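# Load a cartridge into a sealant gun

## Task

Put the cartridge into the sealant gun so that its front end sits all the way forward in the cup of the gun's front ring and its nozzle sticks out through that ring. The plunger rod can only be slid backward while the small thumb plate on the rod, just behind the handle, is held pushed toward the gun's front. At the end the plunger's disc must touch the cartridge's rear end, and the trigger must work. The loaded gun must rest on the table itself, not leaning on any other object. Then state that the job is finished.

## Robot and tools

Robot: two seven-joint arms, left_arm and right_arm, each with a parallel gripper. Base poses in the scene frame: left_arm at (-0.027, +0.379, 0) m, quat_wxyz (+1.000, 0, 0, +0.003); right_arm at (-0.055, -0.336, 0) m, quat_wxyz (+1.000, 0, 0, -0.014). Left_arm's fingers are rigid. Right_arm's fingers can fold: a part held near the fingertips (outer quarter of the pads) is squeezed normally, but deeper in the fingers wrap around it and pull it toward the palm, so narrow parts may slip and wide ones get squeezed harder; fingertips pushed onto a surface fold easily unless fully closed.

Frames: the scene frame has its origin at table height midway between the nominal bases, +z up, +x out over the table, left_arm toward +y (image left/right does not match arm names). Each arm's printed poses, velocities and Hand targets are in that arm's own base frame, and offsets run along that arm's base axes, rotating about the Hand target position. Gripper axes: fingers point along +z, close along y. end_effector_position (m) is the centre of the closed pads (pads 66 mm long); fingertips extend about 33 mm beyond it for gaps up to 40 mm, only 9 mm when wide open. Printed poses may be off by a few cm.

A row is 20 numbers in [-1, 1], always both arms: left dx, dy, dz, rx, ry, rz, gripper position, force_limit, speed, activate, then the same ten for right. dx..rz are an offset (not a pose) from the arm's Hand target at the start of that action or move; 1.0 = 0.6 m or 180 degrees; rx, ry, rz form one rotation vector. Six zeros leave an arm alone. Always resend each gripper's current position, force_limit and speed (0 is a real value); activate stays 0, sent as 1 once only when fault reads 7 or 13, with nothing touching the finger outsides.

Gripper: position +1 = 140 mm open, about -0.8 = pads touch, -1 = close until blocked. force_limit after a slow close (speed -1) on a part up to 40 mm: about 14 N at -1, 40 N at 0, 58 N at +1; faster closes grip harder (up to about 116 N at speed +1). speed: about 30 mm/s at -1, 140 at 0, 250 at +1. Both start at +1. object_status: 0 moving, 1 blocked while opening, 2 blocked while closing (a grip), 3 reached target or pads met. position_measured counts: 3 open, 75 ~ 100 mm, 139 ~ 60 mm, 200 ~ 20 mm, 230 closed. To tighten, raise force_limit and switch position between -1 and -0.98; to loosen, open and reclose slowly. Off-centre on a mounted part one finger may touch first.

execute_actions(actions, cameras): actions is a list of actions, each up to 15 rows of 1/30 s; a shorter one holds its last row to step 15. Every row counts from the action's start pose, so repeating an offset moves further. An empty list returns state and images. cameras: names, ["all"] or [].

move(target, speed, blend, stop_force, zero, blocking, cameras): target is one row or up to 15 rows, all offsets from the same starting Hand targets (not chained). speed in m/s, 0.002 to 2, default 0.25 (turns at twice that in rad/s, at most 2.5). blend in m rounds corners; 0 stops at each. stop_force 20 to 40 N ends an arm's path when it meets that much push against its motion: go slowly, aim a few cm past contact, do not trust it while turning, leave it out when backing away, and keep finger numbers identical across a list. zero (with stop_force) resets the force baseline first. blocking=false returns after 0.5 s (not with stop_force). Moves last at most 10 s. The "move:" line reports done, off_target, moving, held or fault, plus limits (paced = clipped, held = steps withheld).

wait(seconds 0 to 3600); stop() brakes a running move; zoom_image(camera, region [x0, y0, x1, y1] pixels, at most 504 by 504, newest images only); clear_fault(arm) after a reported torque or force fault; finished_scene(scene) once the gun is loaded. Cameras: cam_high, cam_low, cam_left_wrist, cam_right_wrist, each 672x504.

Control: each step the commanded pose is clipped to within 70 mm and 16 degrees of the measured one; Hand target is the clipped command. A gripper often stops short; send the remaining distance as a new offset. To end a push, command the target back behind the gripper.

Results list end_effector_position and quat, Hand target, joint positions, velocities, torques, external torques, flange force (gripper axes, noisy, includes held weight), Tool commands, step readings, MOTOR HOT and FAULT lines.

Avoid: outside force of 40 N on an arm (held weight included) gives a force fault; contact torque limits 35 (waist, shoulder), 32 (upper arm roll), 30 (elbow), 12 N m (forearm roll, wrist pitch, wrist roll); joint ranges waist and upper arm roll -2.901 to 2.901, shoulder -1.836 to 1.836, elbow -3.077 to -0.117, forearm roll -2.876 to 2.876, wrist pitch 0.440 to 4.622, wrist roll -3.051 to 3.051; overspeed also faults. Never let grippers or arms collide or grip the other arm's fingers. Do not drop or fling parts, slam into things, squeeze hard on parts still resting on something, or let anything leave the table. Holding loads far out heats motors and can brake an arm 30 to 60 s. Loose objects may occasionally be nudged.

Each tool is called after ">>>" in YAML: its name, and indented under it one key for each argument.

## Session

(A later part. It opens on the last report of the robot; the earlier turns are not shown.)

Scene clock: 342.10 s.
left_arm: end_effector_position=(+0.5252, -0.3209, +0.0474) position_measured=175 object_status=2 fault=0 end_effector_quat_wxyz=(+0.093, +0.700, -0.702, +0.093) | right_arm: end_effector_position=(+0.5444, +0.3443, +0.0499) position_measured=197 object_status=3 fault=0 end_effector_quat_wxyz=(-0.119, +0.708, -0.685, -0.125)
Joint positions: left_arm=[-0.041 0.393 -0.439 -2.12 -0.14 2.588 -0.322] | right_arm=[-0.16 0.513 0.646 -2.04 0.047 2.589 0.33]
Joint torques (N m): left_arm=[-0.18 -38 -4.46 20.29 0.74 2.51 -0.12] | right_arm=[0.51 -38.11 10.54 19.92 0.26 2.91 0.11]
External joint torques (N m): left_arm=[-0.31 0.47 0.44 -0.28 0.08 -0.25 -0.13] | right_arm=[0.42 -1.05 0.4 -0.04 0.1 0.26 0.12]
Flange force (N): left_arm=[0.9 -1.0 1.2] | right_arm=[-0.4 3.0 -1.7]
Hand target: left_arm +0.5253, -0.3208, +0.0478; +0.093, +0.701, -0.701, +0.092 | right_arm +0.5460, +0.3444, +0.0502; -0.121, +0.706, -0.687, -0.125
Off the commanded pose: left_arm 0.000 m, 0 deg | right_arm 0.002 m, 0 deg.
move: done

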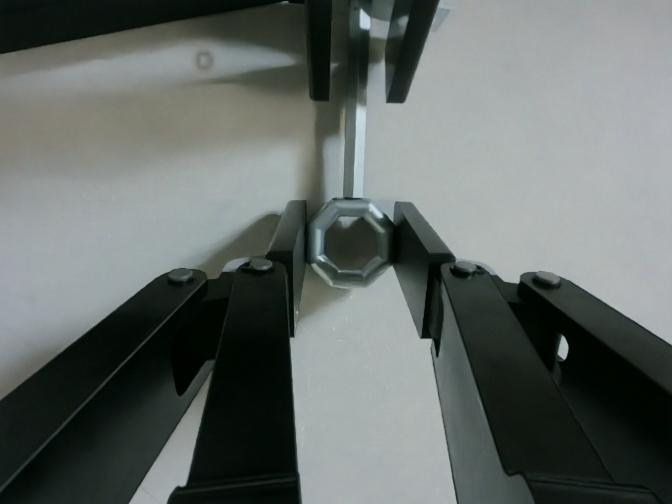

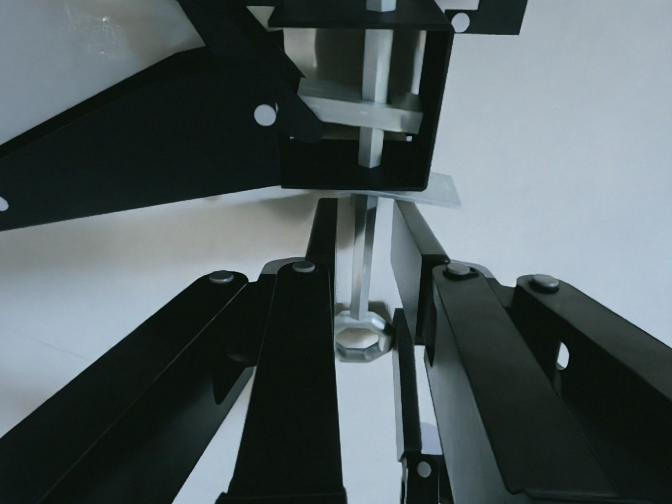

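>>> move:
  target: [0,0,0,0,0,0,-1,-0.3,-1,0,0,-0.05,0,0,0,0,-0.54,0,0,0]
  speed: 0.015
  stop_force: 20
  cameras: ["cam_left_wrist","cam_right_wrist"]

>>> zoom_image:
  camera: "cam_right_wrist"
  region: [220, 100, 500, 310]

Scene clock: 352.70 s.
left_arm: end_effector_position=(+0.5200, -0.3316, +0.0488) position_measured=175 object_status=2 fault=0 end_effector_quat_wxyz=(+0.096, +0.695, -0.706, +0.094) | right_arm: end_effector_position=(+0.5413, +0.3279, +0.0526) position_measured=197 object_status=3 fault=0 end_effector_quat_wxyz=(-0.123, +0.707, -0.684, -0.129)
Joint positions: left_arm=[-0.055 0.393 -0.444 -2.118 -0.147 2.588 -0.323] | right_arm=[-0.243 0.497 0.699 -2.081 0.051 2.596 0.3]
Joint torques (N m): left_arm=[5.23 -38.34 1.37 19.09 1.6 2.33 0.05] | right_arm=[-7.01 -37.4 4.06 17.61 -1 1.85 -0.45]
External joint torques (N m): left_arm=[5.18 0.19 6.4 -1.52 0.93 -0.43 0.04] | right_arm=[-7 -2.08 -6.32 -2.24 -1.13 -0.8 -0.44]
Flange force (N): left_arm=[-9.2 -1.2 -1.4] | right_arm=[14.7 9.1 -9.8]
Hand target: left_arm +0.5253, -0.3208, +0.0478; +0.093, +0.701, -0.701, +0.092 | right_arm +0.5460, +0.3144, +0.0502; -0.121, +0.706, -0.687, -0.125
Off the commanded pose: left_arm 0.012 m, 1 deg | right_arm 0.014 m, 1 deg.
move: off_target (right_arm)

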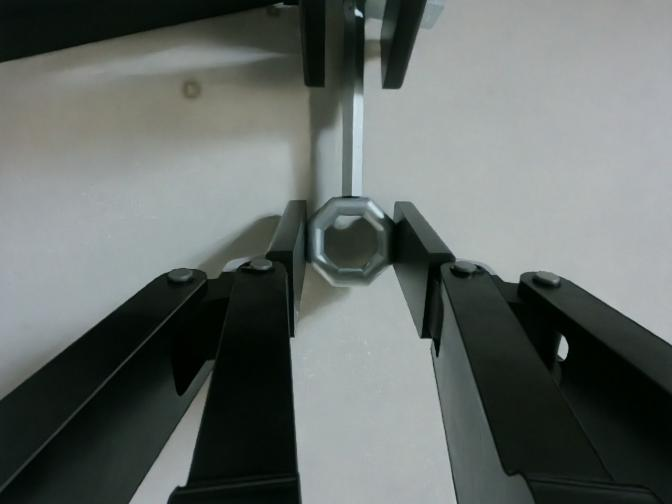

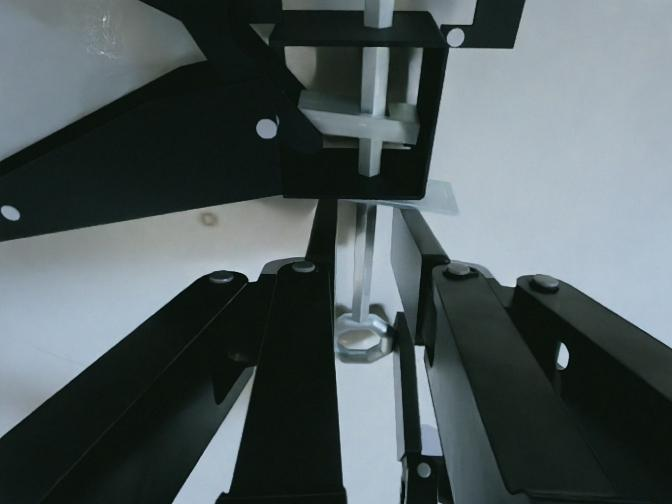

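Scaled by 1.800 from the camera's image (finer frame: 960x720).

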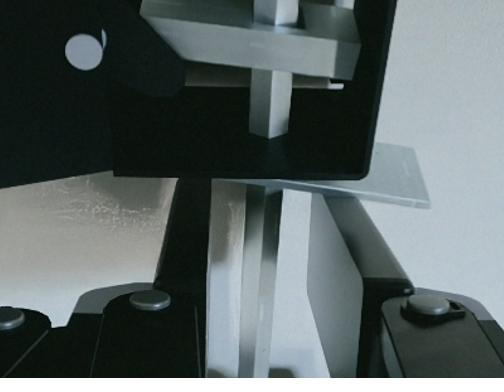

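>>> zoom_image:
  camera: "cam_left_wrist"
  region: [260, 0, 460, 120]

Scaled by 2.520 from the camera's image (finer frame: 960x720).

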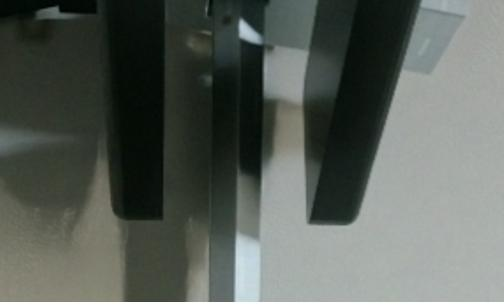

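>>> move:
  target: [0,0.033,0,0,0,0,-1,-0.3,-1,0,0,0,0,0,0,0,-0.54,0,0,0]
  speed: 0.03
  cameras: ["cam_left_wrist","cam_right_wrist"]

>>> zoom_image:
  camera: "cam_right_wrist"
  region: [220, 100, 500, 310]

Scene clock: 373.10 s.
left_arm: end_effector_position=(+0.5182, -0.3198, +0.0501) position_measured=175 object_status=2 fault=0 end_effector_quat_wxyz=(+0.098, +0.696, -0.705, +0.095) | right_arm: end_effector_position=(+0.5403, +0.3321, +0.0542) position_measured=197 object_status=3 fault=0 end_effector_quat_wxyz=(-0.125, +0.709, -0.682, -0.130)
Joint positions: left_arm=[-0.019 0.376 -0.461 -2.143 -0.163 2.59 -0.295] | right_arm=[-0.242 0.497 0.705 -2.081 0.051 2.599 0.3]
Joint velocities: left_arm=[0 -0.001 -0.001 0 0 0.001 0.004] | right_arm=[within noise]
Joint torques (N m): left_arm=[9.11 -38.11 4.69 17.14 2.26 2.1 0.35] | right_arm=[-8.81 -37.17 1.17 17.46 -1.45 1.44 -0.38]
External joint torques (N m): left_arm=[9.04 -0.58 9.6 -3.27 1.59 -0.62 0.34] | right_arm=[-8.86 -2.1 -9.31 -2.28 -1.58 -1.2 -0.37]
Flange force (N): left_arm=[-18.3 3.4 -5.5] | right_arm=[17.0 6.0 -9.2]
Hand target: left_arm +0.5253, -0.3010, +0.0478; +0.093, +0.701, -0.701, +0.092 | right_arm +0.5460, +0.3144, +0.0502; -0.121, +0.706, -0.687, -0.125
Off the commanded pose: left_arm 0.020 m, 1 deg | right_arm 0.019 m, 1 deg.
move: off_target (left_arm)

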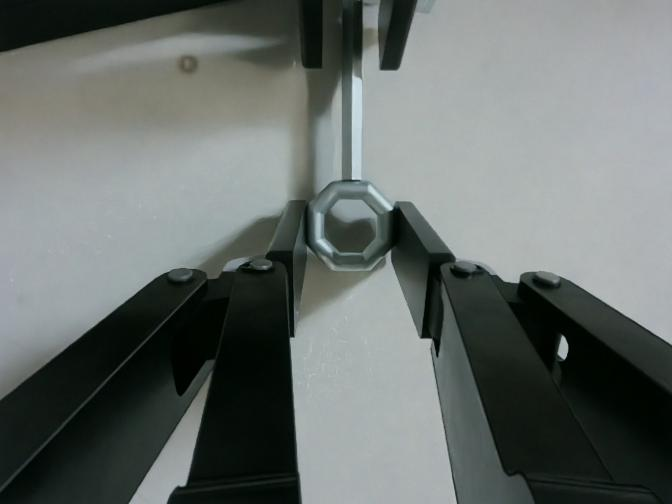

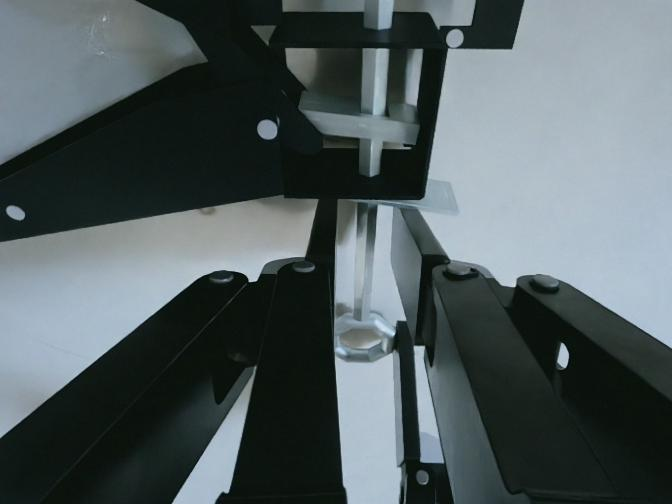

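Scaled by 1.800 from the camera's image (finer frame: 960x720).

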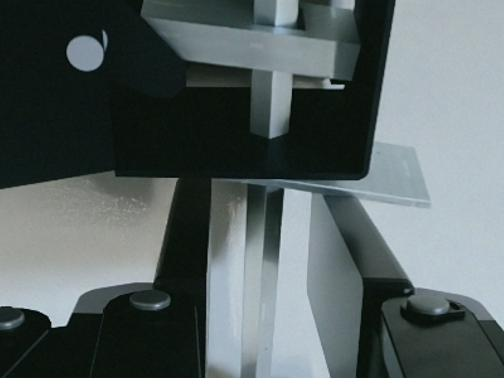

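>>> move:
  target:
    - [0,-0.031,0,0,0,0,-1,-0.3,-1,0,0,0.045,0,0,0,0,-0.54,0,0,0]
    - [0,-0.031,0,0,0,0,-1,-0.3,-1,0,-0.027,0.01,0.07,0,0,0,-0.54,0,0,0]
    - [0,-0.031,0,0,0,0,-1,-0.3,-1,0,-0.027,0.01,0.07,0,0,0,-0.85,-1,-0.5,0]
  speed: 0.05
  cameras: ["cam_left_wrist","cam_right_wrist"]

>>> zoom_image:
  camera: "cam_right_wrist"
  region: [220, 100, 500, 310]

Scene clock: 387.83 s.
left_arm: end_effector_position=(+0.5246, -0.3188, +0.0471) position_measured=175 object_status=2 fault=0 end_effector_quat_wxyz=(+0.092, +0.697, -0.705, +0.092) | right_arm: end_effector_position=(+0.5314, +0.3204, +0.0923) position_measured=232 object_status=3 fault=0 end_effector_quat_wxyz=(-0.122, +0.704, -0.689, -0.124)
Joint positions: left_arm=[-0.054 0.389 -0.424 -2.122 -0.15 2.585 -0.306] | right_arm=[-0.303 0.38 0.759 -2.123 0.114 2.536 0.291]
Joint torques (N m): left_arm=[-0.58 -37.65 -4.61 20.73 0.09 2.85 -0.4] | right_arm=[-0.72 -32.48 9.87 19.99 0.33 2.53 -0.24]
External joint torques (N m): left_arm=[-0.59 0.76 0.14 0.27 -0.57 0.13 -0.41] | right_arm=[-0.8 -0.83 1.27 -1.05 0.08 -0.12 -0.23]
Flange force (N): left_arm=[2.1 -2.1 2.4] | right_arm=[3.9 9.1 -5.6]
Hand target: left_arm +0.5253, -0.3196, +0.0478; +0.093, +0.701, -0.701, +0.092 | right_arm +0.5298, +0.3204, +0.0922; -0.121, +0.706, -0.687, -0.125
Off the commanded pose: left_arm 0.001 m, 1 deg | right_arm 0.002 m, 0 deg.
move: done

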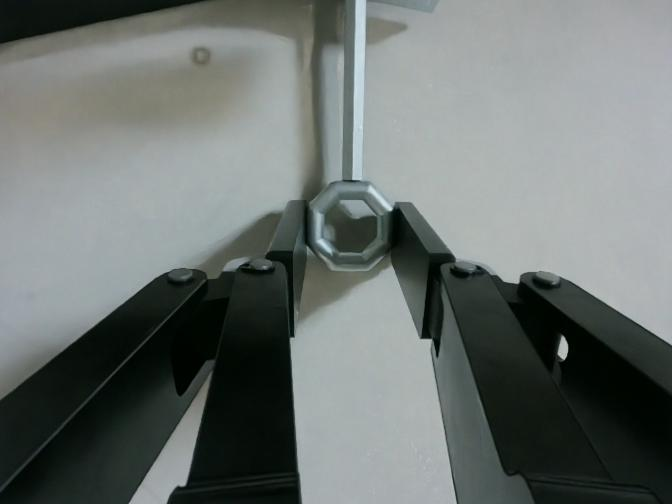

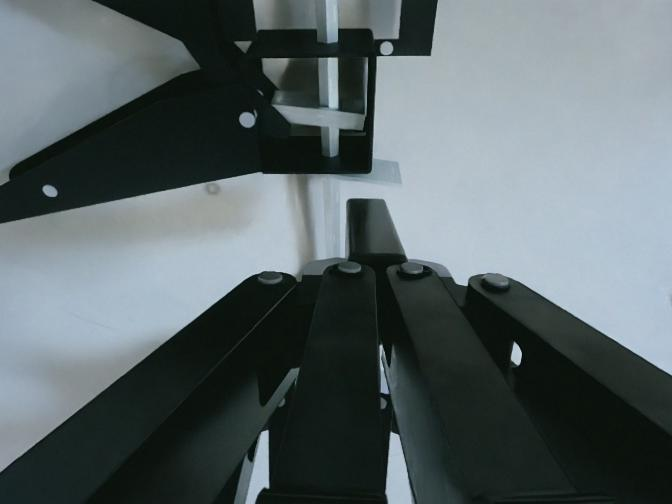

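Scaled by 1.800 from the camera's image (finer frame: 960x720).

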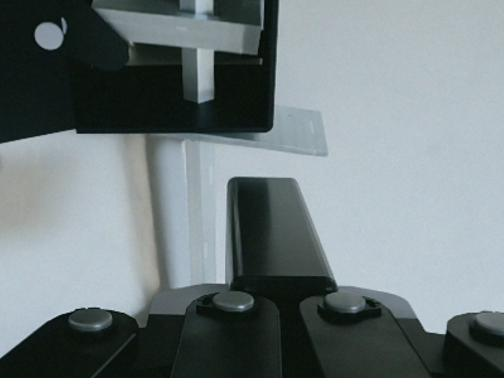

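>>> move:
  target:
    - [0,0,0.003,0,0,0,-0.1,0.2,-1,0,-0.016,0,0,0,0,0,-0.85,-1,-0.5,0]
    - [0,-0.015,0.003,0,0,0,-0.1,0.2,-1,0,-0.016,0,0,0,0,0,-0.85,-1,-0.5,0]
    - [0,-0.015,0.003,0,0,0,-1,0.2,-1,0,-0.016,0,0,0,0,0,-0.85,-1,-0.5,0]
  speed: 0.05
  cameras: ["cam_left_wrist","cam_right_wrist"]

Scene clock: 401.37 s.
left_arm: end_effector_position=(+0.5255, -0.3283, +0.0504) position_measured=178 object_status=0 fault=0 end_effector_quat_wxyz=(+0.092, +0.699, -0.704, +0.093) | right_arm: end_effector_position=(+0.5195, +0.3200, +0.0913) position_measured=232 object_status=3 fault=0 end_effector_quat_wxyz=(-0.119, +0.705, -0.688, -0.126)
Joint positions: left_arm=[-0.079 0.392 -0.413 -2.106 -0.151 2.579 -0.324] | right_arm=[-0.323 0.36 0.783 -2.156 0.128 2.542 0.286]
Joint torques (N m): left_arm=[-0.4 -36.4 -4.1 20.01 0.49 3 -0.25] | right_arm=[-0.58 -31.19 9.48 19.88 0.31 2.88 -0.23]
External joint torques (N m): left_arm=[-0.51 2.58 0.5 -0.74 -0.17 0.24 -0.26] | right_arm=[-0.71 -0.96 1.18 -0.94 0.09 0.27 -0.22]
Flange force (N): left_arm=[1.4 -3.0 6.7] | right_arm=[3.8 9.5 -5.0]
Hand target: left_arm +0.5253, -0.3286, +0.0496; +0.093, +0.701, -0.701, +0.092 | right_arm +0.5202, +0.3204, +0.0922; -0.121, +0.706, -0.687, -0.125
Off the commanded pose: left_arm 0.001 m, 0 deg | right_arm 0.001 m, 0 deg.
move: done

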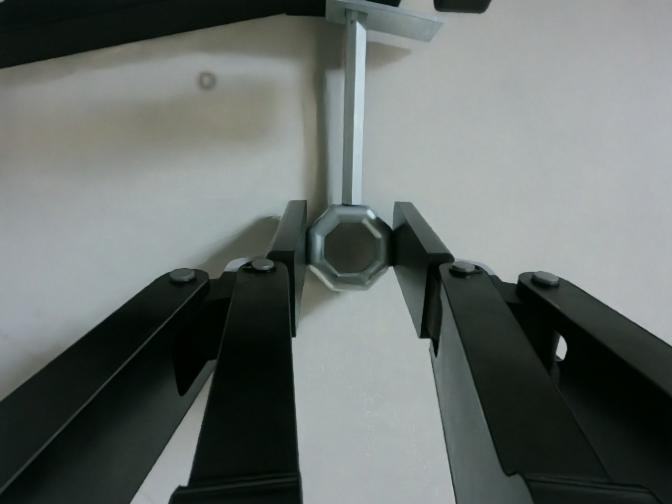

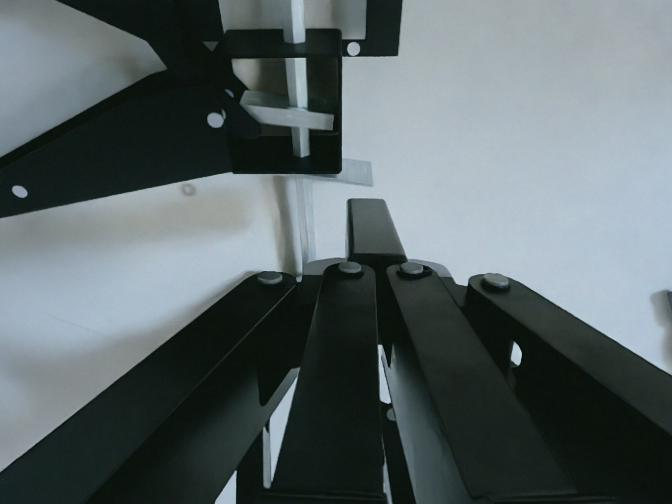

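>>> move:
  target: [0,0,0.002,0,0,0,-1,0.2,-1,0,0.001,0.041,-0.07,0,0,0,-0.85,-1,-0.5,0]
  speed: 0.05
  stop_force: 20

>>> move:
  target: [0,0,0,0,0,0,-1,0.2,-1,0,0,-0.045,0,0,0,0,-0.85,-1,-0.5,0]
  speed: 0.015
  stop_force: 20
  cameras: ["cam_left_wrist","cam_right_wrist"]

>>> zoom_image:
  camera: "cam_right_wrist"
  region: [220, 100, 500, 310]

Scene clock: 422.23 s.
left_arm: end_effector_position=(+0.5255, -0.3283, +0.0505) position_measured=178 object_status=2 fault=0 end_effector_quat_wxyz=(+0.092, +0.699, -0.704, +0.093) | right_arm: end_effector_position=(+0.5192, +0.3448, +0.0497) position_measured=232 object_status=3 fault=0 end_effector_quat_wxyz=(-0.119, +0.708, -0.685, -0.125)
Joint positions: left_arm=[-0.079 0.392 -0.413 -2.106 -0.151 2.579 -0.324] | right_arm=[-0.194 0.466 0.691 -2.129 0.064 2.631 0.334]
Joint torques (N m): left_arm=[-0.3 -37.55 -4.47 19.94 0.29 2.69 -0.23] | right_arm=[0.49 -35.28 10.08 19.52 0.19 2.91 0.13]
External joint torques (N m): left_arm=[-0.34 1.32 0.19 -0.76 -0.37 -0.06 -0.24] | right_arm=[0.51 -0.95 0.5 -0.1 0.1 0.25 0.14]
Flange force (N): left_arm=[0.3 -0.1 2.8] | right_arm=[-0.6 3.0 -1.5]
Hand target: left_arm +0.5253, -0.3286, +0.0508; +0.093, +0.701, -0.701, +0.092 | right_arm +0.5208, +0.3450, +0.0502; -0.121, +0.706, -0.687, -0.125
Off the commanded pose: left_arm 0.000 m, 0 deg | right_arm 0.002 m, 0 deg.
move: done

Scene clock: 425.07 s.
left_arm: end_effector_position=(+0.5221, -0.3356, +0.0515) position_measured=178 object_status=2 fault=0 end_effector_quat_wxyz=(+0.095, +0.698, -0.703, +0.093) | right_arm: end_effector_position=(+0.5170, +0.3277, +0.0516) position_measured=232 object_status=3 fault=0 end_effector_quat_wxyz=(-0.122, +0.707, -0.684, -0.128)
Joint positions: left_arm=[-0.087 0.392 -0.417 -2.104 -0.157 2.579 -0.331] | right_arm=[-0.275 0.452 0.741 -2.166 0.069 2.635 0.303]
Joint torques (N m): left_arm=[3.58 -38.48 -0.68 19.22 1.51 2.34 0.14] | right_arm=[-5.49 -34.52 5.28 17.48 -0.6 2.14 -0.28]
External joint torques (N m): left_arm=[3.52 0.39 3.99 -1.49 0.85 -0.41 0.14] | right_arm=[-5.47 -2.05 -4.44 -1.87 -0.68 -0.5 -0.27]
Flange force (N): left_arm=[-6.8 0.1 -0.9] | right_arm=[12.0 8.7 -9.6]
Hand target: left_arm +0.5253, -0.3286, +0.0508; +0.093, +0.701, -0.701, +0.092 | right_arm +0.5208, +0.3180, +0.0502; -0.121, +0.706, -0.687, -0.125
Off the commanded pose: left_arm 0.008 m, 1 deg | right_arm 0.011 m, 1 deg.
move: off_target (right_arm)

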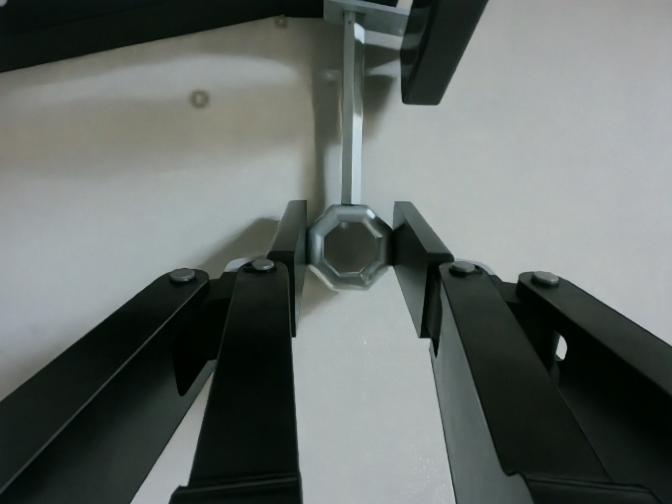

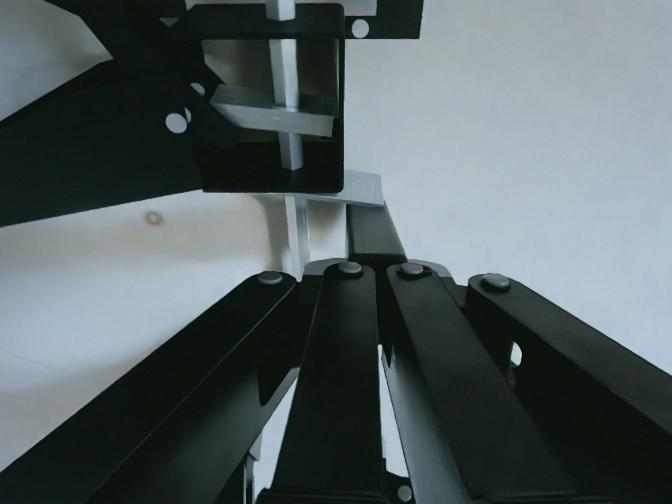

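Scaled by 1.800 from the camera's image (finer frame: 960x720).

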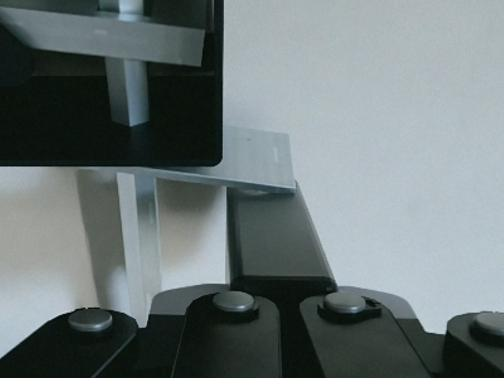

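>>> move:
  target: [0,0,0,0,0,0,-1,0.2,-1,0,0,-0.02,0,0,0,0,-0.85,-1,-0.5,0]
  speed: 0.03
  cameras: ["cam_left_wrist","cam_right_wrist"]

>>> zoom_image:
  camera: "cam_right_wrist"
  region: [220, 100, 500, 310]

Scene clock: 438.67 s.
left_arm: end_effector_position=(+0.5214, -0.3389, +0.0522) position_measured=178 object_status=2 fault=0 end_effector_quat_wxyz=(+0.095, +0.698, -0.704, +0.095) | right_arm: end_effector_position=(+0.5167, +0.3183, +0.0524) position_measured=232 object_status=3 fault=0 end_effector_quat_wxyz=(-0.123, +0.708, -0.684, -0.128)
Joint positions: left_arm=[-0.09 0.392 -0.419 -2.103 -0.16 2.581 -0.333] | right_arm=[-0.312 0.444 0.761 -2.182 0.073 2.636 0.284]
Joint velocities: left_arm=[within noise] | right_arm=[-0.001 -0.001 0 0.001 0 0.001 -0.007]
Joint torques (N m): left_arm=[4.98 -38.87 0.96 18.67 2.01 2.21 0.23] | right_arm=[-6.88 -34.07 3.94 17.4 -0.81 1.92 -0.31]
External joint torques (N m): left_arm=[5 0.13 5.75 -2.1 1.34 -0.55 0.22] | right_arm=[-6.97 -2.25 -5.9 -1.95 -0.87 -0.71 -0.3]
Flange force (N): left_arm=[-9.8 0.7 -2.1] | right_arm=[14.4 8.5 -11.0]
Hand target: left_arm +0.5253, -0.3286, +0.0508; +0.093, +0.701, -0.701, +0.092 | right_arm +0.5208, +0.3060, +0.0502; -0.121, +0.706, -0.687, -0.125
Off the commanded pose: left_arm 0.011 m, 1 deg | right_arm 0.013 m, 1 deg.
move: off_target (right_arm)

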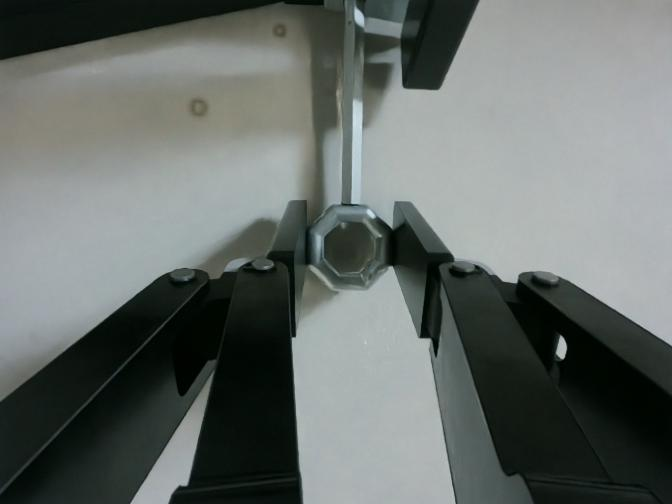

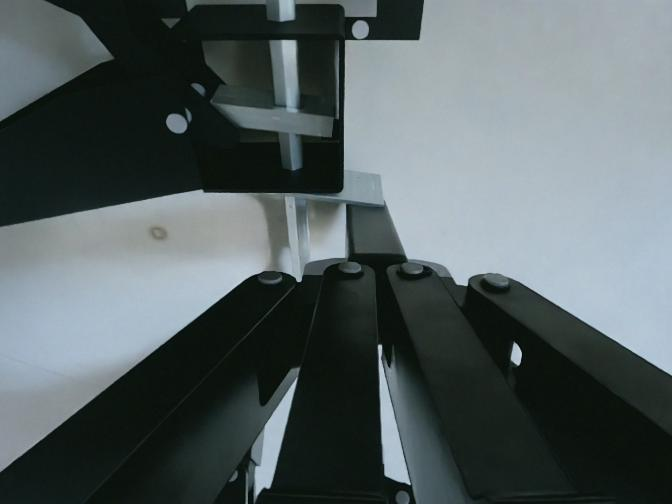

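Scaled by 1.800 from the camera's image (finer frame: 960x720).

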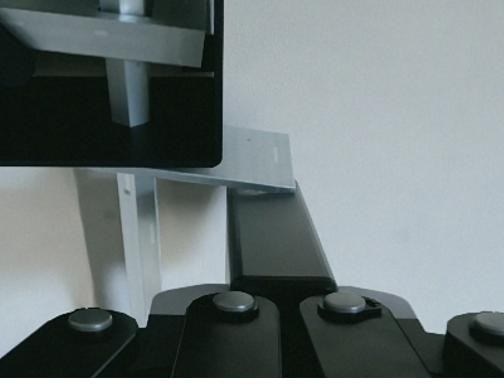

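>>> move:
  target: [0,0.1,0,0,0,0,-1,0.2,-1,0,0,0,0,0,0,0,-0.85,-1,-0.5,0]
  speed: 0.03
  cameras: ["all"]

>>> zoom_image:
  camera: "cam_high"
  region: [230, 260, 410, 370]

Scene clock: 448.43 s.
left_arm: end_effector_position=(+0.5209, -0.2798, +0.0507) position_measured=178 object_status=2 fault=0 end_effector_quat_wxyz=(+0.097, +0.702, -0.699, +0.092) | right_arm: end_effector_position=(+0.5178, +0.3179, +0.0537) position_measured=232 object_status=3 fault=0 end_effector_quat_wxyz=(-0.124, +0.708, -0.683, -0.127)
Joint positions: left_arm=[0.053 0.339 -0.465 -2.188 -0.191 2.58 -0.23] | right_arm=[-0.315 0.442 0.763 -2.182 0.073 2.637 0.282]
Joint velocities: left_arm=[0.001 0.001 0.001 0 0.001 0.001 0.004] | right_arm=[within noise]
Joint torques (N m): left_arm=[5.8 -37.64 1.34 18.55 2.1 2.31 0.73] | right_arm=[-6.13 -32.26 3.08 16.95 -0.89 1.82 -0.24]
External joint torques (N m): left_arm=[5.72 -1.38 5.78 -1.75 1.45 -0.35 0.72] | right_arm=[-5.97 -0.59 -6.51 -2.43 -0.97 -0.82 -0.23]
Flange force (N): left_arm=[-12.4 3.3 -5.8] | right_arm=[12.6 3.8 -4.0]
Hand target: left_arm +0.5253, -0.2686, +0.0508; +0.093, +0.701, -0.701, +0.092 | right_arm +0.5208, +0.3060, +0.0502; -0.121, +0.706, -0.687, -0.125
Off the commanded pose: left_arm 0.012 m, 1 deg | right_arm 0.013 m, 1 deg.
move: off_target (left_arm)

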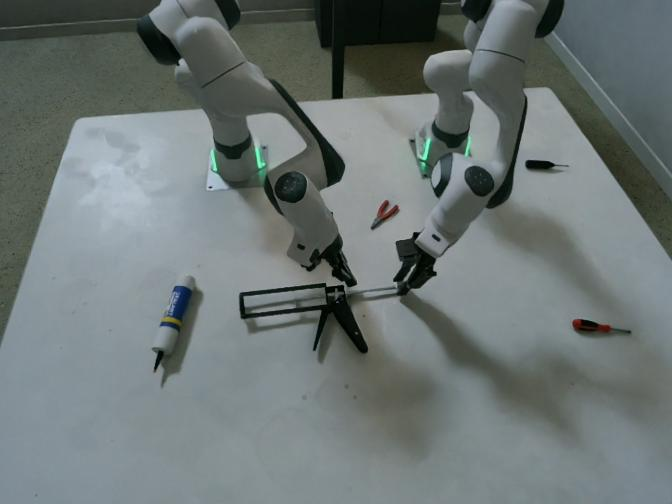

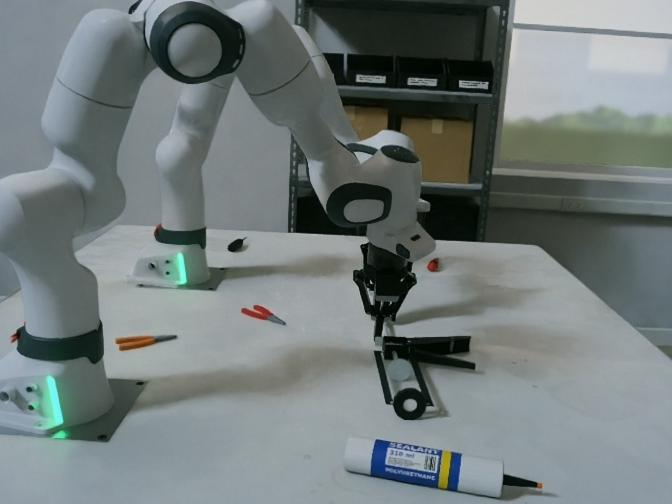

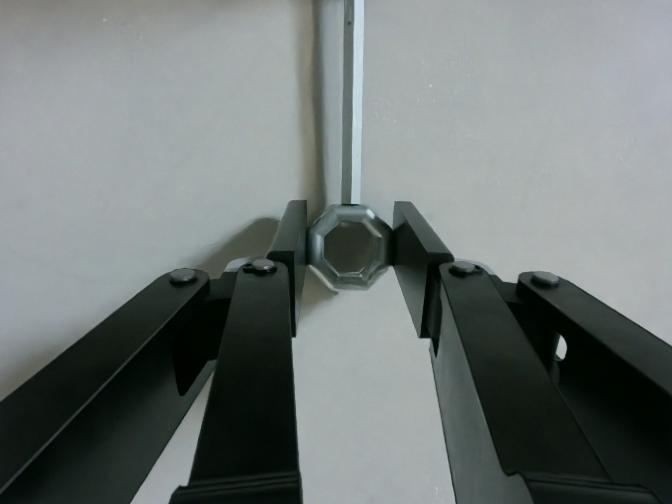

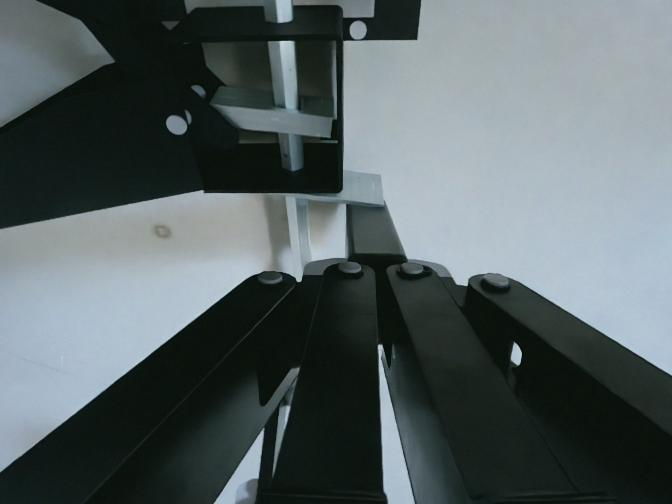

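Scaled by 2.800 from the camera's image (finer frame: 960x720).

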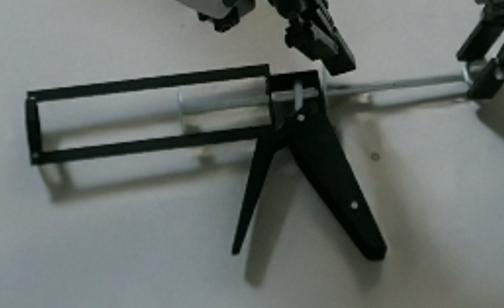

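>>> move:
  target: [0,0.16,0,0,0,0,-1,0.2,-1,0,0,0,0,0,0,0,-0.85,-1,-0.5,0]
  speed: 0.03
  stop_force: 20
  cameras: ["all"]

>>> zoom_image:
  camera: "cam_high"
  region: [230, 260, 410, 370]

Scene clock: 459.40 s.
left_arm: end_effector_position=(+0.5229, -0.1865, +0.0518) position_measured=178 object_status=2 fault=0 end_effector_quat_wxyz=(+0.097, +0.701, -0.700, +0.094) | right_arm: end_effector_position=(+0.5199, +0.3199, +0.0563) position_measured=232 object_status=3 fault=0 end_effector_quat_wxyz=(-0.128, +0.709, -0.682, -0.126)
Joint positions: left_arm=[0.281 0.274 -0.527 -2.274 -0.234 2.557 -0.035] | right_arm=[-0.316 0.44 0.767 -2.18 0.072 2.64 0.282]
Joint torques (N m): left_arm=[6.6 -33.74 2.24 17.45 2.53 2.38 0.69] | right_arm=[-6.5 -30.94 1.63 15.54 -0.98 1.23 -0.19]
External joint torques (N m): left_arm=[6.56 -0.69 6.23 -2.47 1.93 -0.13 0.68] | right_arm=[-6.59 0.69 -8.18 -3.89 -1.04 -1.42 -0.18]
Flange force (N): left_arm=[-13.8 4.5 -3.5] | right_arm=[14.6 3.1 -1.0]
Hand target: left_arm +0.5253, -0.1726, +0.0508; +0.093, +0.701, -0.701, +0.092 | right_arm +0.5208, +0.3060, +0.0502; -0.121, +0.706, -0.687, -0.125
Off the commanded pose: left_arm 0.014 m, 1 deg | right_arm 0.015 m, 1 deg.
move: off_target (left_arm)

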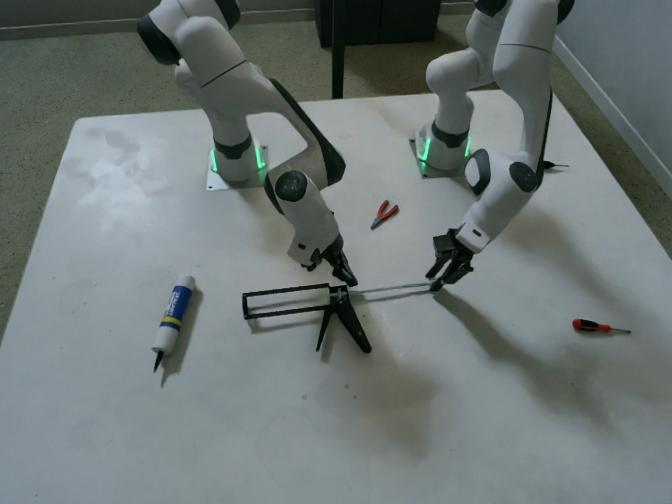

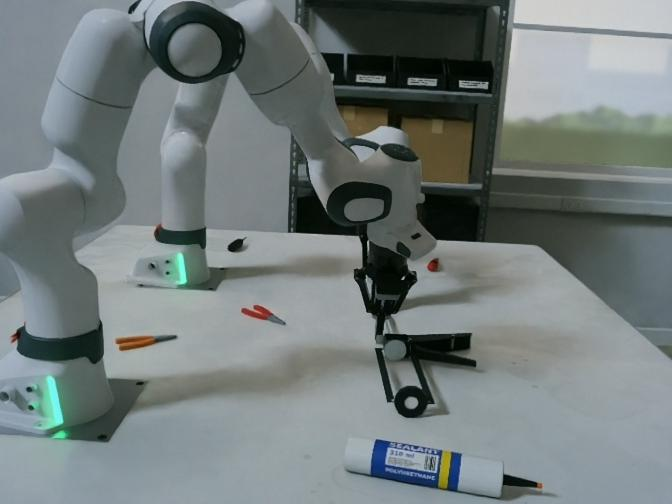

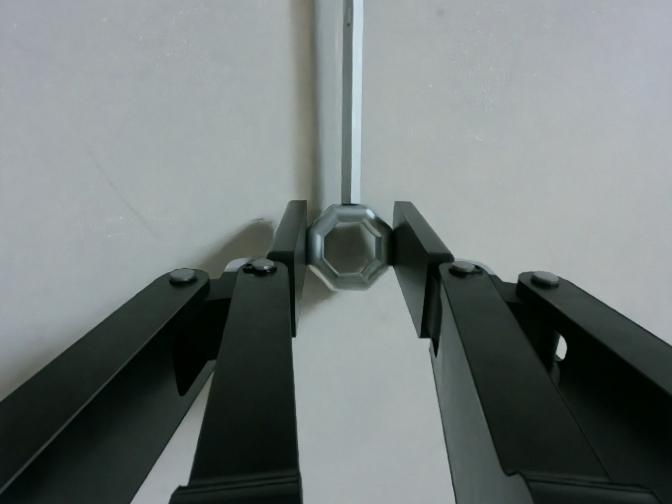

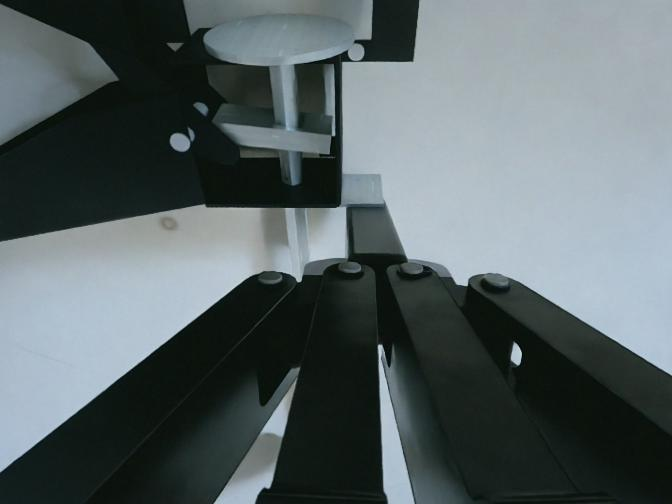

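Scaled by 2.800 from the camera's image (finer frame: 960x720).

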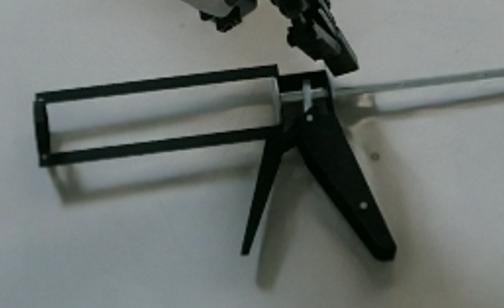

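>>> move:
  target:
    - [0,-0.024,0,0,0,0,-1,0.2,-1,0,0,0.05,0,0,0,0,-0.85,-1,-0.5,0]
    - [0,-0.024,0,0,0,0,-1,0.2,-1,0,0,0.03,0.25,-0.1111,0,0,-0.85,-1,-0.5,0]
  speed: 0.1
  cameras: ["all"]

Scene clock: 479.93 s.
left_arm: end_effector_position=(+0.5242, -0.1859, +0.0505) position_measured=178 object_status=2 fault=0 end_effector_quat_wxyz=(+0.093, +0.700, -0.702, +0.091) | right_arm: end_effector_position=(+0.5210, +0.3253, +0.2011) position_measured=232 object_status=3 fault=0 end_effector_quat_wxyz=(+0.001, +0.718, -0.696, -0.004)
Joint positions: left_arm=[0.266 0.277 -0.514 -2.27 -0.22 2.558 -0.043] | right_arm=[-0.002 0.261 0.607 -1.829 -0.157 2.036 0.63]
Joint velocities: left_arm=[within noise] | right_arm=[0 0.002 -0.001 -0.001 0 -0.002 0.006]
Joint torques (N m): left_arm=[-0.78 -32.42 -4.09 19.76 0.61 2.85 -0.16] | right_arm=[0.52 -34.78 5.27 23.9 0.33 2.48 0.07]
External joint torques (N m): left_arm=[-0.77 0.9 -0.09 -0.22 0 0.31 -0.17] | right_arm=[0.53 -0.63 0.3 0.06 -0.35 -0.01 0.07]
Flange force (N): left_arm=[1.3 -1.7 3.7] | right_arm=[-0.5 1.0 -0.4]
Hand target: left_arm +0.5253, -0.1870, +0.0508; +0.093, +0.701, -0.701, +0.092 | right_arm +0.5208, +0.3240, +0.2002; +0.004, +0.716, -0.698, -0.003
Off the commanded pose: left_arm 0.002 m, 0 deg | right_arm 0.002 m, 0 deg.
move: done

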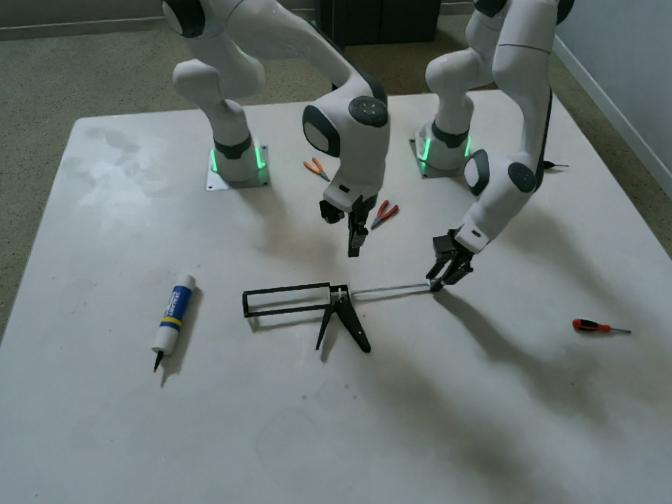

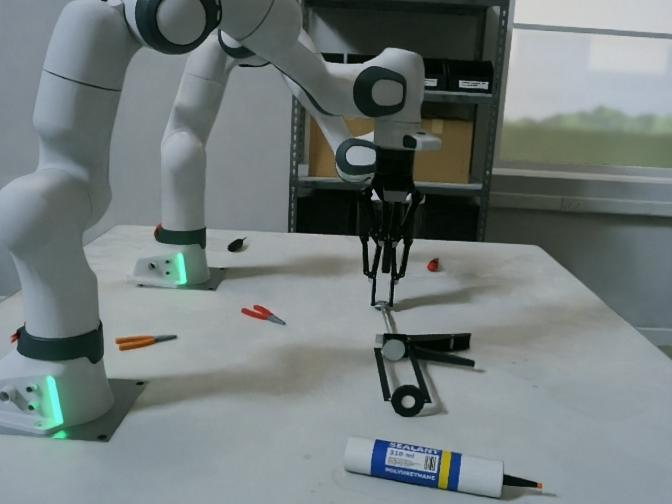

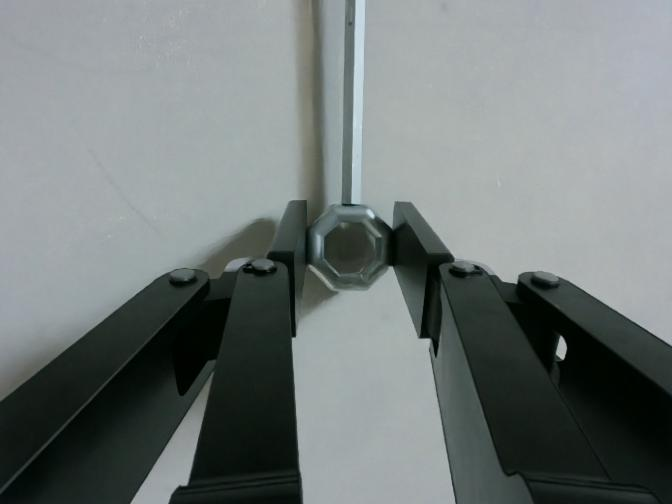

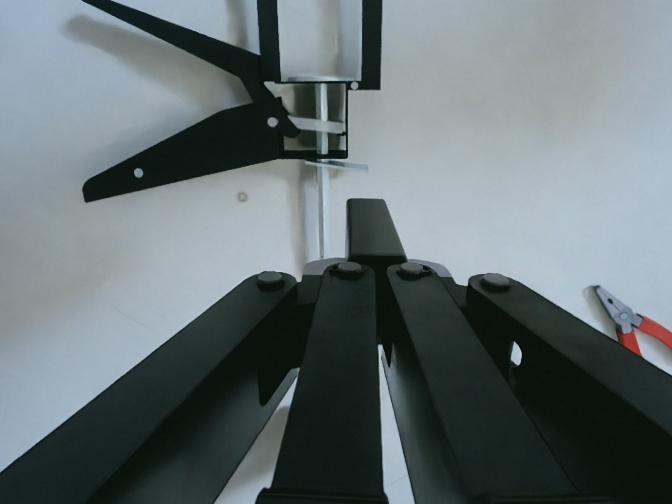

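>>> move:
  target: [0,0,0,0,0,0,-1,0.2,-1,0,-0.03,-0.288,0.167,0,0,0,1,-1,0.5,0]
  speed: 0.25
  cameras: ["cam_right_wrist"]

Scene clock: 489.13 s.
left_arm: end_effector_position=(+0.5242, -0.1859, +0.0505) position_measured=178 object_status=2 fault=0 end_effector_quat_wxyz=(+0.093, +0.700, -0.702, +0.091) | right_arm: end_effector_position=(+0.5043, +0.1512, +0.3000) position_measured=3 object_status=3 fault=0 end_effector_quat_wxyz=(+0.003, +0.714, -0.700, -0.002)
Joint positions: left_arm=[0.266 0.277 -0.514 -2.27 -0.22 2.558 -0.043] | right_arm=[-0.204 -0.115 0.472 -1.978 0.055 1.867 0.229]
Joint velocities: left_arm=[within noise] | right_arm=[-0.001 0 0 0 -0.001 0 -0.005]
Joint torques (N m): left_arm=[-0.78 -32.46 -4.11 19.8 0.62 2.86 -0.2] | right_arm=[0.09 -26.1 -1.44 23.8 1.17 2.4 -0.15]
External joint torques (N m): left_arm=[-0.7 0.86 -0.06 -0.1 0.01 0.34 -0.21] | right_arm=[-0.01 -1.41 0.22 -0.9 0.45 -0.12 -0.15]
Flange force (N): left_arm=[1.3 -2.0 3.7] | right_arm=[2.2 8.4 1.3]
Hand target: left_arm +0.5253, -0.1870, +0.0508; +0.093, +0.701, -0.701, +0.092 | right_arm +0.5028, +0.1512, +0.3004; +0.004, +0.716, -0.698, -0.003
Off the commanded pose: left_arm 0.002 m, 0 deg | right_arm 0.001 m, 0 deg.
move: done

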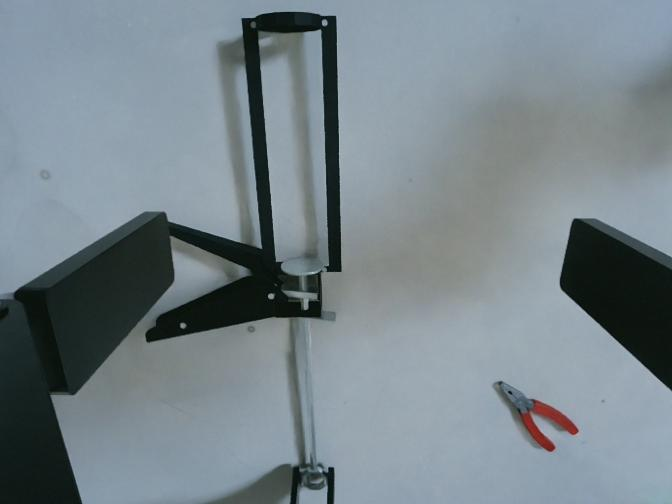

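>>> move:
  target:
    - [0,0,0,0,0,0,-1,0.2,-1,0,-0.045,-0.303,-0.2,0,0,0.435,-0.85,-1,1,0]
    - [0,0,0,0,0,0,-1,0.2,-1,0,-0.045,-0.303,-0.40,0,0,0.435,-0.85,-1,1,0]
  speed: 0.25
  blend: 0.02
  cameras: ["cam_right_wrist"]

>>> move:
  target: [0,0,0,0,0,0,-1,0.2,-1,0,0,0,-0.07,0,0,0,-0.85,-1,1,0]
  speed: 0.02
  stop_force: 20

Scene clock: 548.93 s.
left_arm: end_effector_position=(+0.5242, -0.1859, +0.0505) position_measured=178 object_status=2 fault=0 end_effector_quat_wxyz=(+0.093, +0.700, -0.702, +0.091) | right_arm: end_effector_position=(+0.4745, -0.0295, +0.0606) position_measured=233 object_status=3 fault=0 end_effector_quat_wxyz=(+0.005, +0.996, -0.092, -0.002)
Joint positions: left_arm=[0.266 0.277 -0.514 -2.27 -0.22 2.558 -0.043] | right_arm=[-0.121 0.052 0.062 -2.471 -0.023 2.518 -1.427]
Joint velocities: left_arm=[within noise] | right_arm=[-0.001 -0.001 0.001 0 0 0.003 -0.008]
Joint torques (N m): left_arm=[-0.75 -32.47 -4.06 19.76 0.62 2.87 -0.19] | right_arm=[-0.58 -29.49 0.62 19.69 0.57 2.89 -0.18]
External joint torques (N m): left_arm=[-0.89 0.86 -0.22 -0.17 0.02 0.33 -0.19] | right_arm=[-0.6 -0.16 0.45 -0.19 0.07 0.26 -0.18]
Flange force (N): left_arm=[1.6 -1.7 3.7] | right_arm=[-1.2 0.8 0.3]
Hand target: left_arm +0.5253, -0.1870, +0.0508; +0.093, +0.701, -0.701, +0.092 | right_arm +0.4758, -0.0306, +0.0604; +0.005, +0.996, -0.089, +0.000
Off the commanded pose: left_arm 0.002 m, 0 deg | right_arm 0.002 m, 0 deg.
move: done

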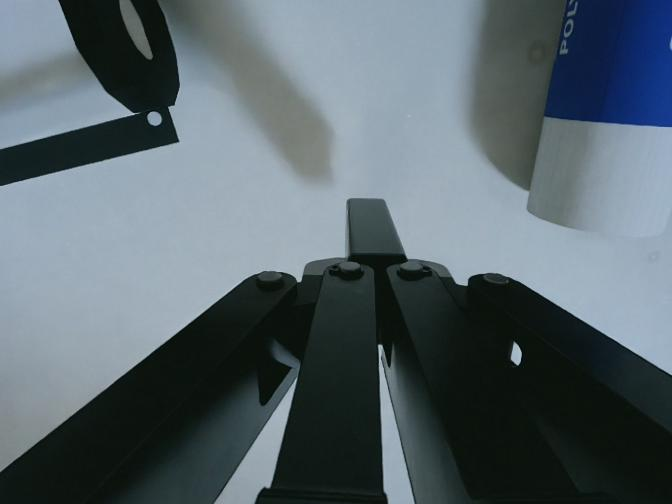

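Scene clock: 550.87 s.
left_arm: end_effector_position=(+0.5242, -0.1859, +0.0505) position_measured=178 object_status=2 fault=0 end_effector_quat_wxyz=(+0.093, +0.700, -0.702, +0.091) | right_arm: end_effector_position=(+0.4747, -0.0289, +0.0359) position_measured=233 object_status=3 fault=0 end_effector_quat_wxyz=(+0.004, +0.996, -0.089, -0.003)
Joint positions: left_arm=[0.266 0.277 -0.514 -2.27 -0.22 2.558 -0.043] | right_arm=[-0.121 0.111 0.062 -2.476 -0.029 2.581 -1.427]
Joint torques (N m): left_arm=[-0.78 -32.45 -4.1 19.78 0.62 2.85 -0.18] | right_arm=[-1.11 -23.91 -0.74 17.36 -0.17 5.1 -0.01]
External joint torques (N m): left_arm=[-0.78 0.78 -0.14 -0.05 0.02 0.34 -0.18] | right_arm=[-1.08 6.65 -1.02 -1.64 -0.63 2.46 -0.01]
Flange force (N): left_arm=[1.5 -1.9 3.5] | right_arm=[8.1 1.0 23.3]
Hand target: left_arm +0.5253, -0.1870, +0.0508; +0.093, +0.701, -0.701, +0.092 | right_arm +0.4757, -0.0306, +0.0310; +0.005, +0.996, -0.089, +0.000 (not the last commanded pose)
Off the commanded pose: left_arm 0.002 m, 0 deg | right_arm 0.018 m, 0 deg.
move: contact (right_arm)

>>> move:
  target:
    - [0,0,0,0,0,0,-1,0.2,-1,0,0,0,0.2,0,0,0,-0.85,-1,1,0]
    - [0,0,0,0,0,0,-1,0.2,-1,0,0.184,-0.2268,0.24,0,0,0,-0.85,-1,1,0]
    - [0,0,0,0,0,0,-1,0.2,-1,0,0.184,-0.2268,0.24,0,0,0,0.4,-1,1,0]
  speed: 0.25
  blend: [0.03,0,0]
  cameras: ["cam_right_wrist","cam_low"]

Scene clock: 570.10 s.
left_arm: end_effector_position=(+0.5242, -0.1859, +0.0505) position_measured=178 object_status=2 fault=0 end_effector_quat_wxyz=(+0.093, +0.700, -0.702, +0.091) | right_arm: end_effector_position=(+0.5867, -0.1678, +0.1759) position_measured=78 object_status=0 fault=0 end_effector_quat_wxyz=(+0.007, +0.996, -0.091, +0.001)
Joint positions: left_arm=[0.266 0.277 -0.514 -2.27 -0.22 2.558 -0.043] | right_arm=[-0.246 0.221 -0.029 -1.897 -0.007 2.123 -1.658]
Joint torques (N m): left_arm=[-0.78 -32.45 -4.1 19.79 0.62 2.84 -0.19] | right_arm=[-0.11 -39.68 0.4 23.92 1.2 2.52 -0.26]
External joint torques (N m): left_arm=[-0.71 0.87 -0.06 -0.14 0.01 0.32 -0.2] | right_arm=[-0.14 -0.34 0.37 -0.14 0.45 -0.14 -0.26]
Flange force (N): left_arm=[1.3 -1.9 3.6] | right_arm=[-1.4 0.3 -0.5]
Hand target: left_arm +0.5253, -0.1870, +0.0508; +0.093, +0.701, -0.701, +0.092 | right_arm +0.5861, -0.1667, +0.1750; +0.005, +0.996, -0.089, +0.000
Off the commanded pose: left_arm 0.002 m, 0 deg | right_arm 0.002 m, 0 deg.
move: done
Images, in order (width x height): cam_low 672x504, cam_right_wrist 672x504.

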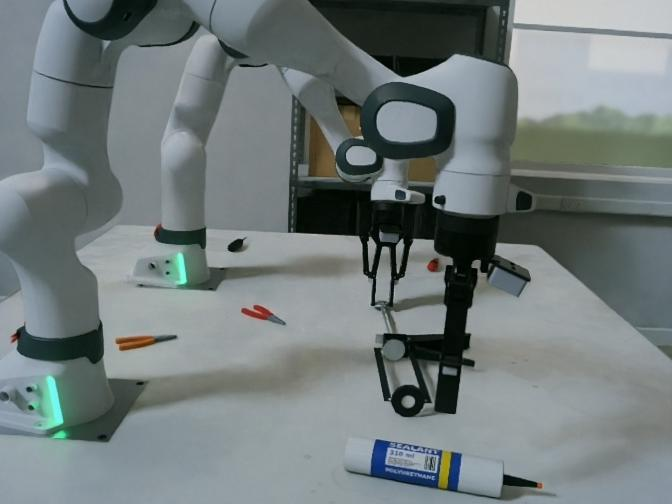

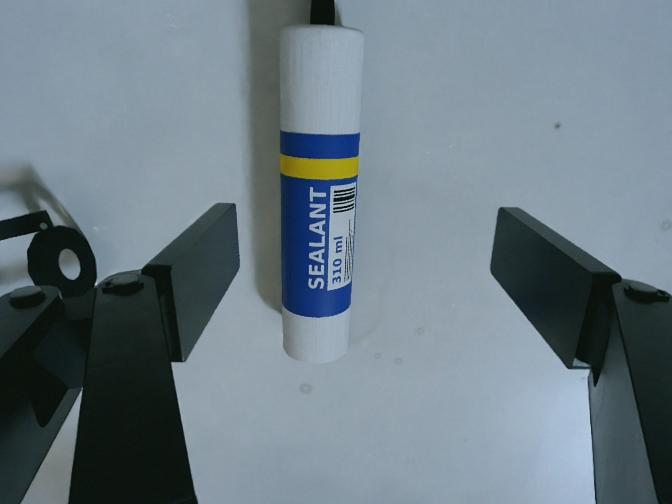

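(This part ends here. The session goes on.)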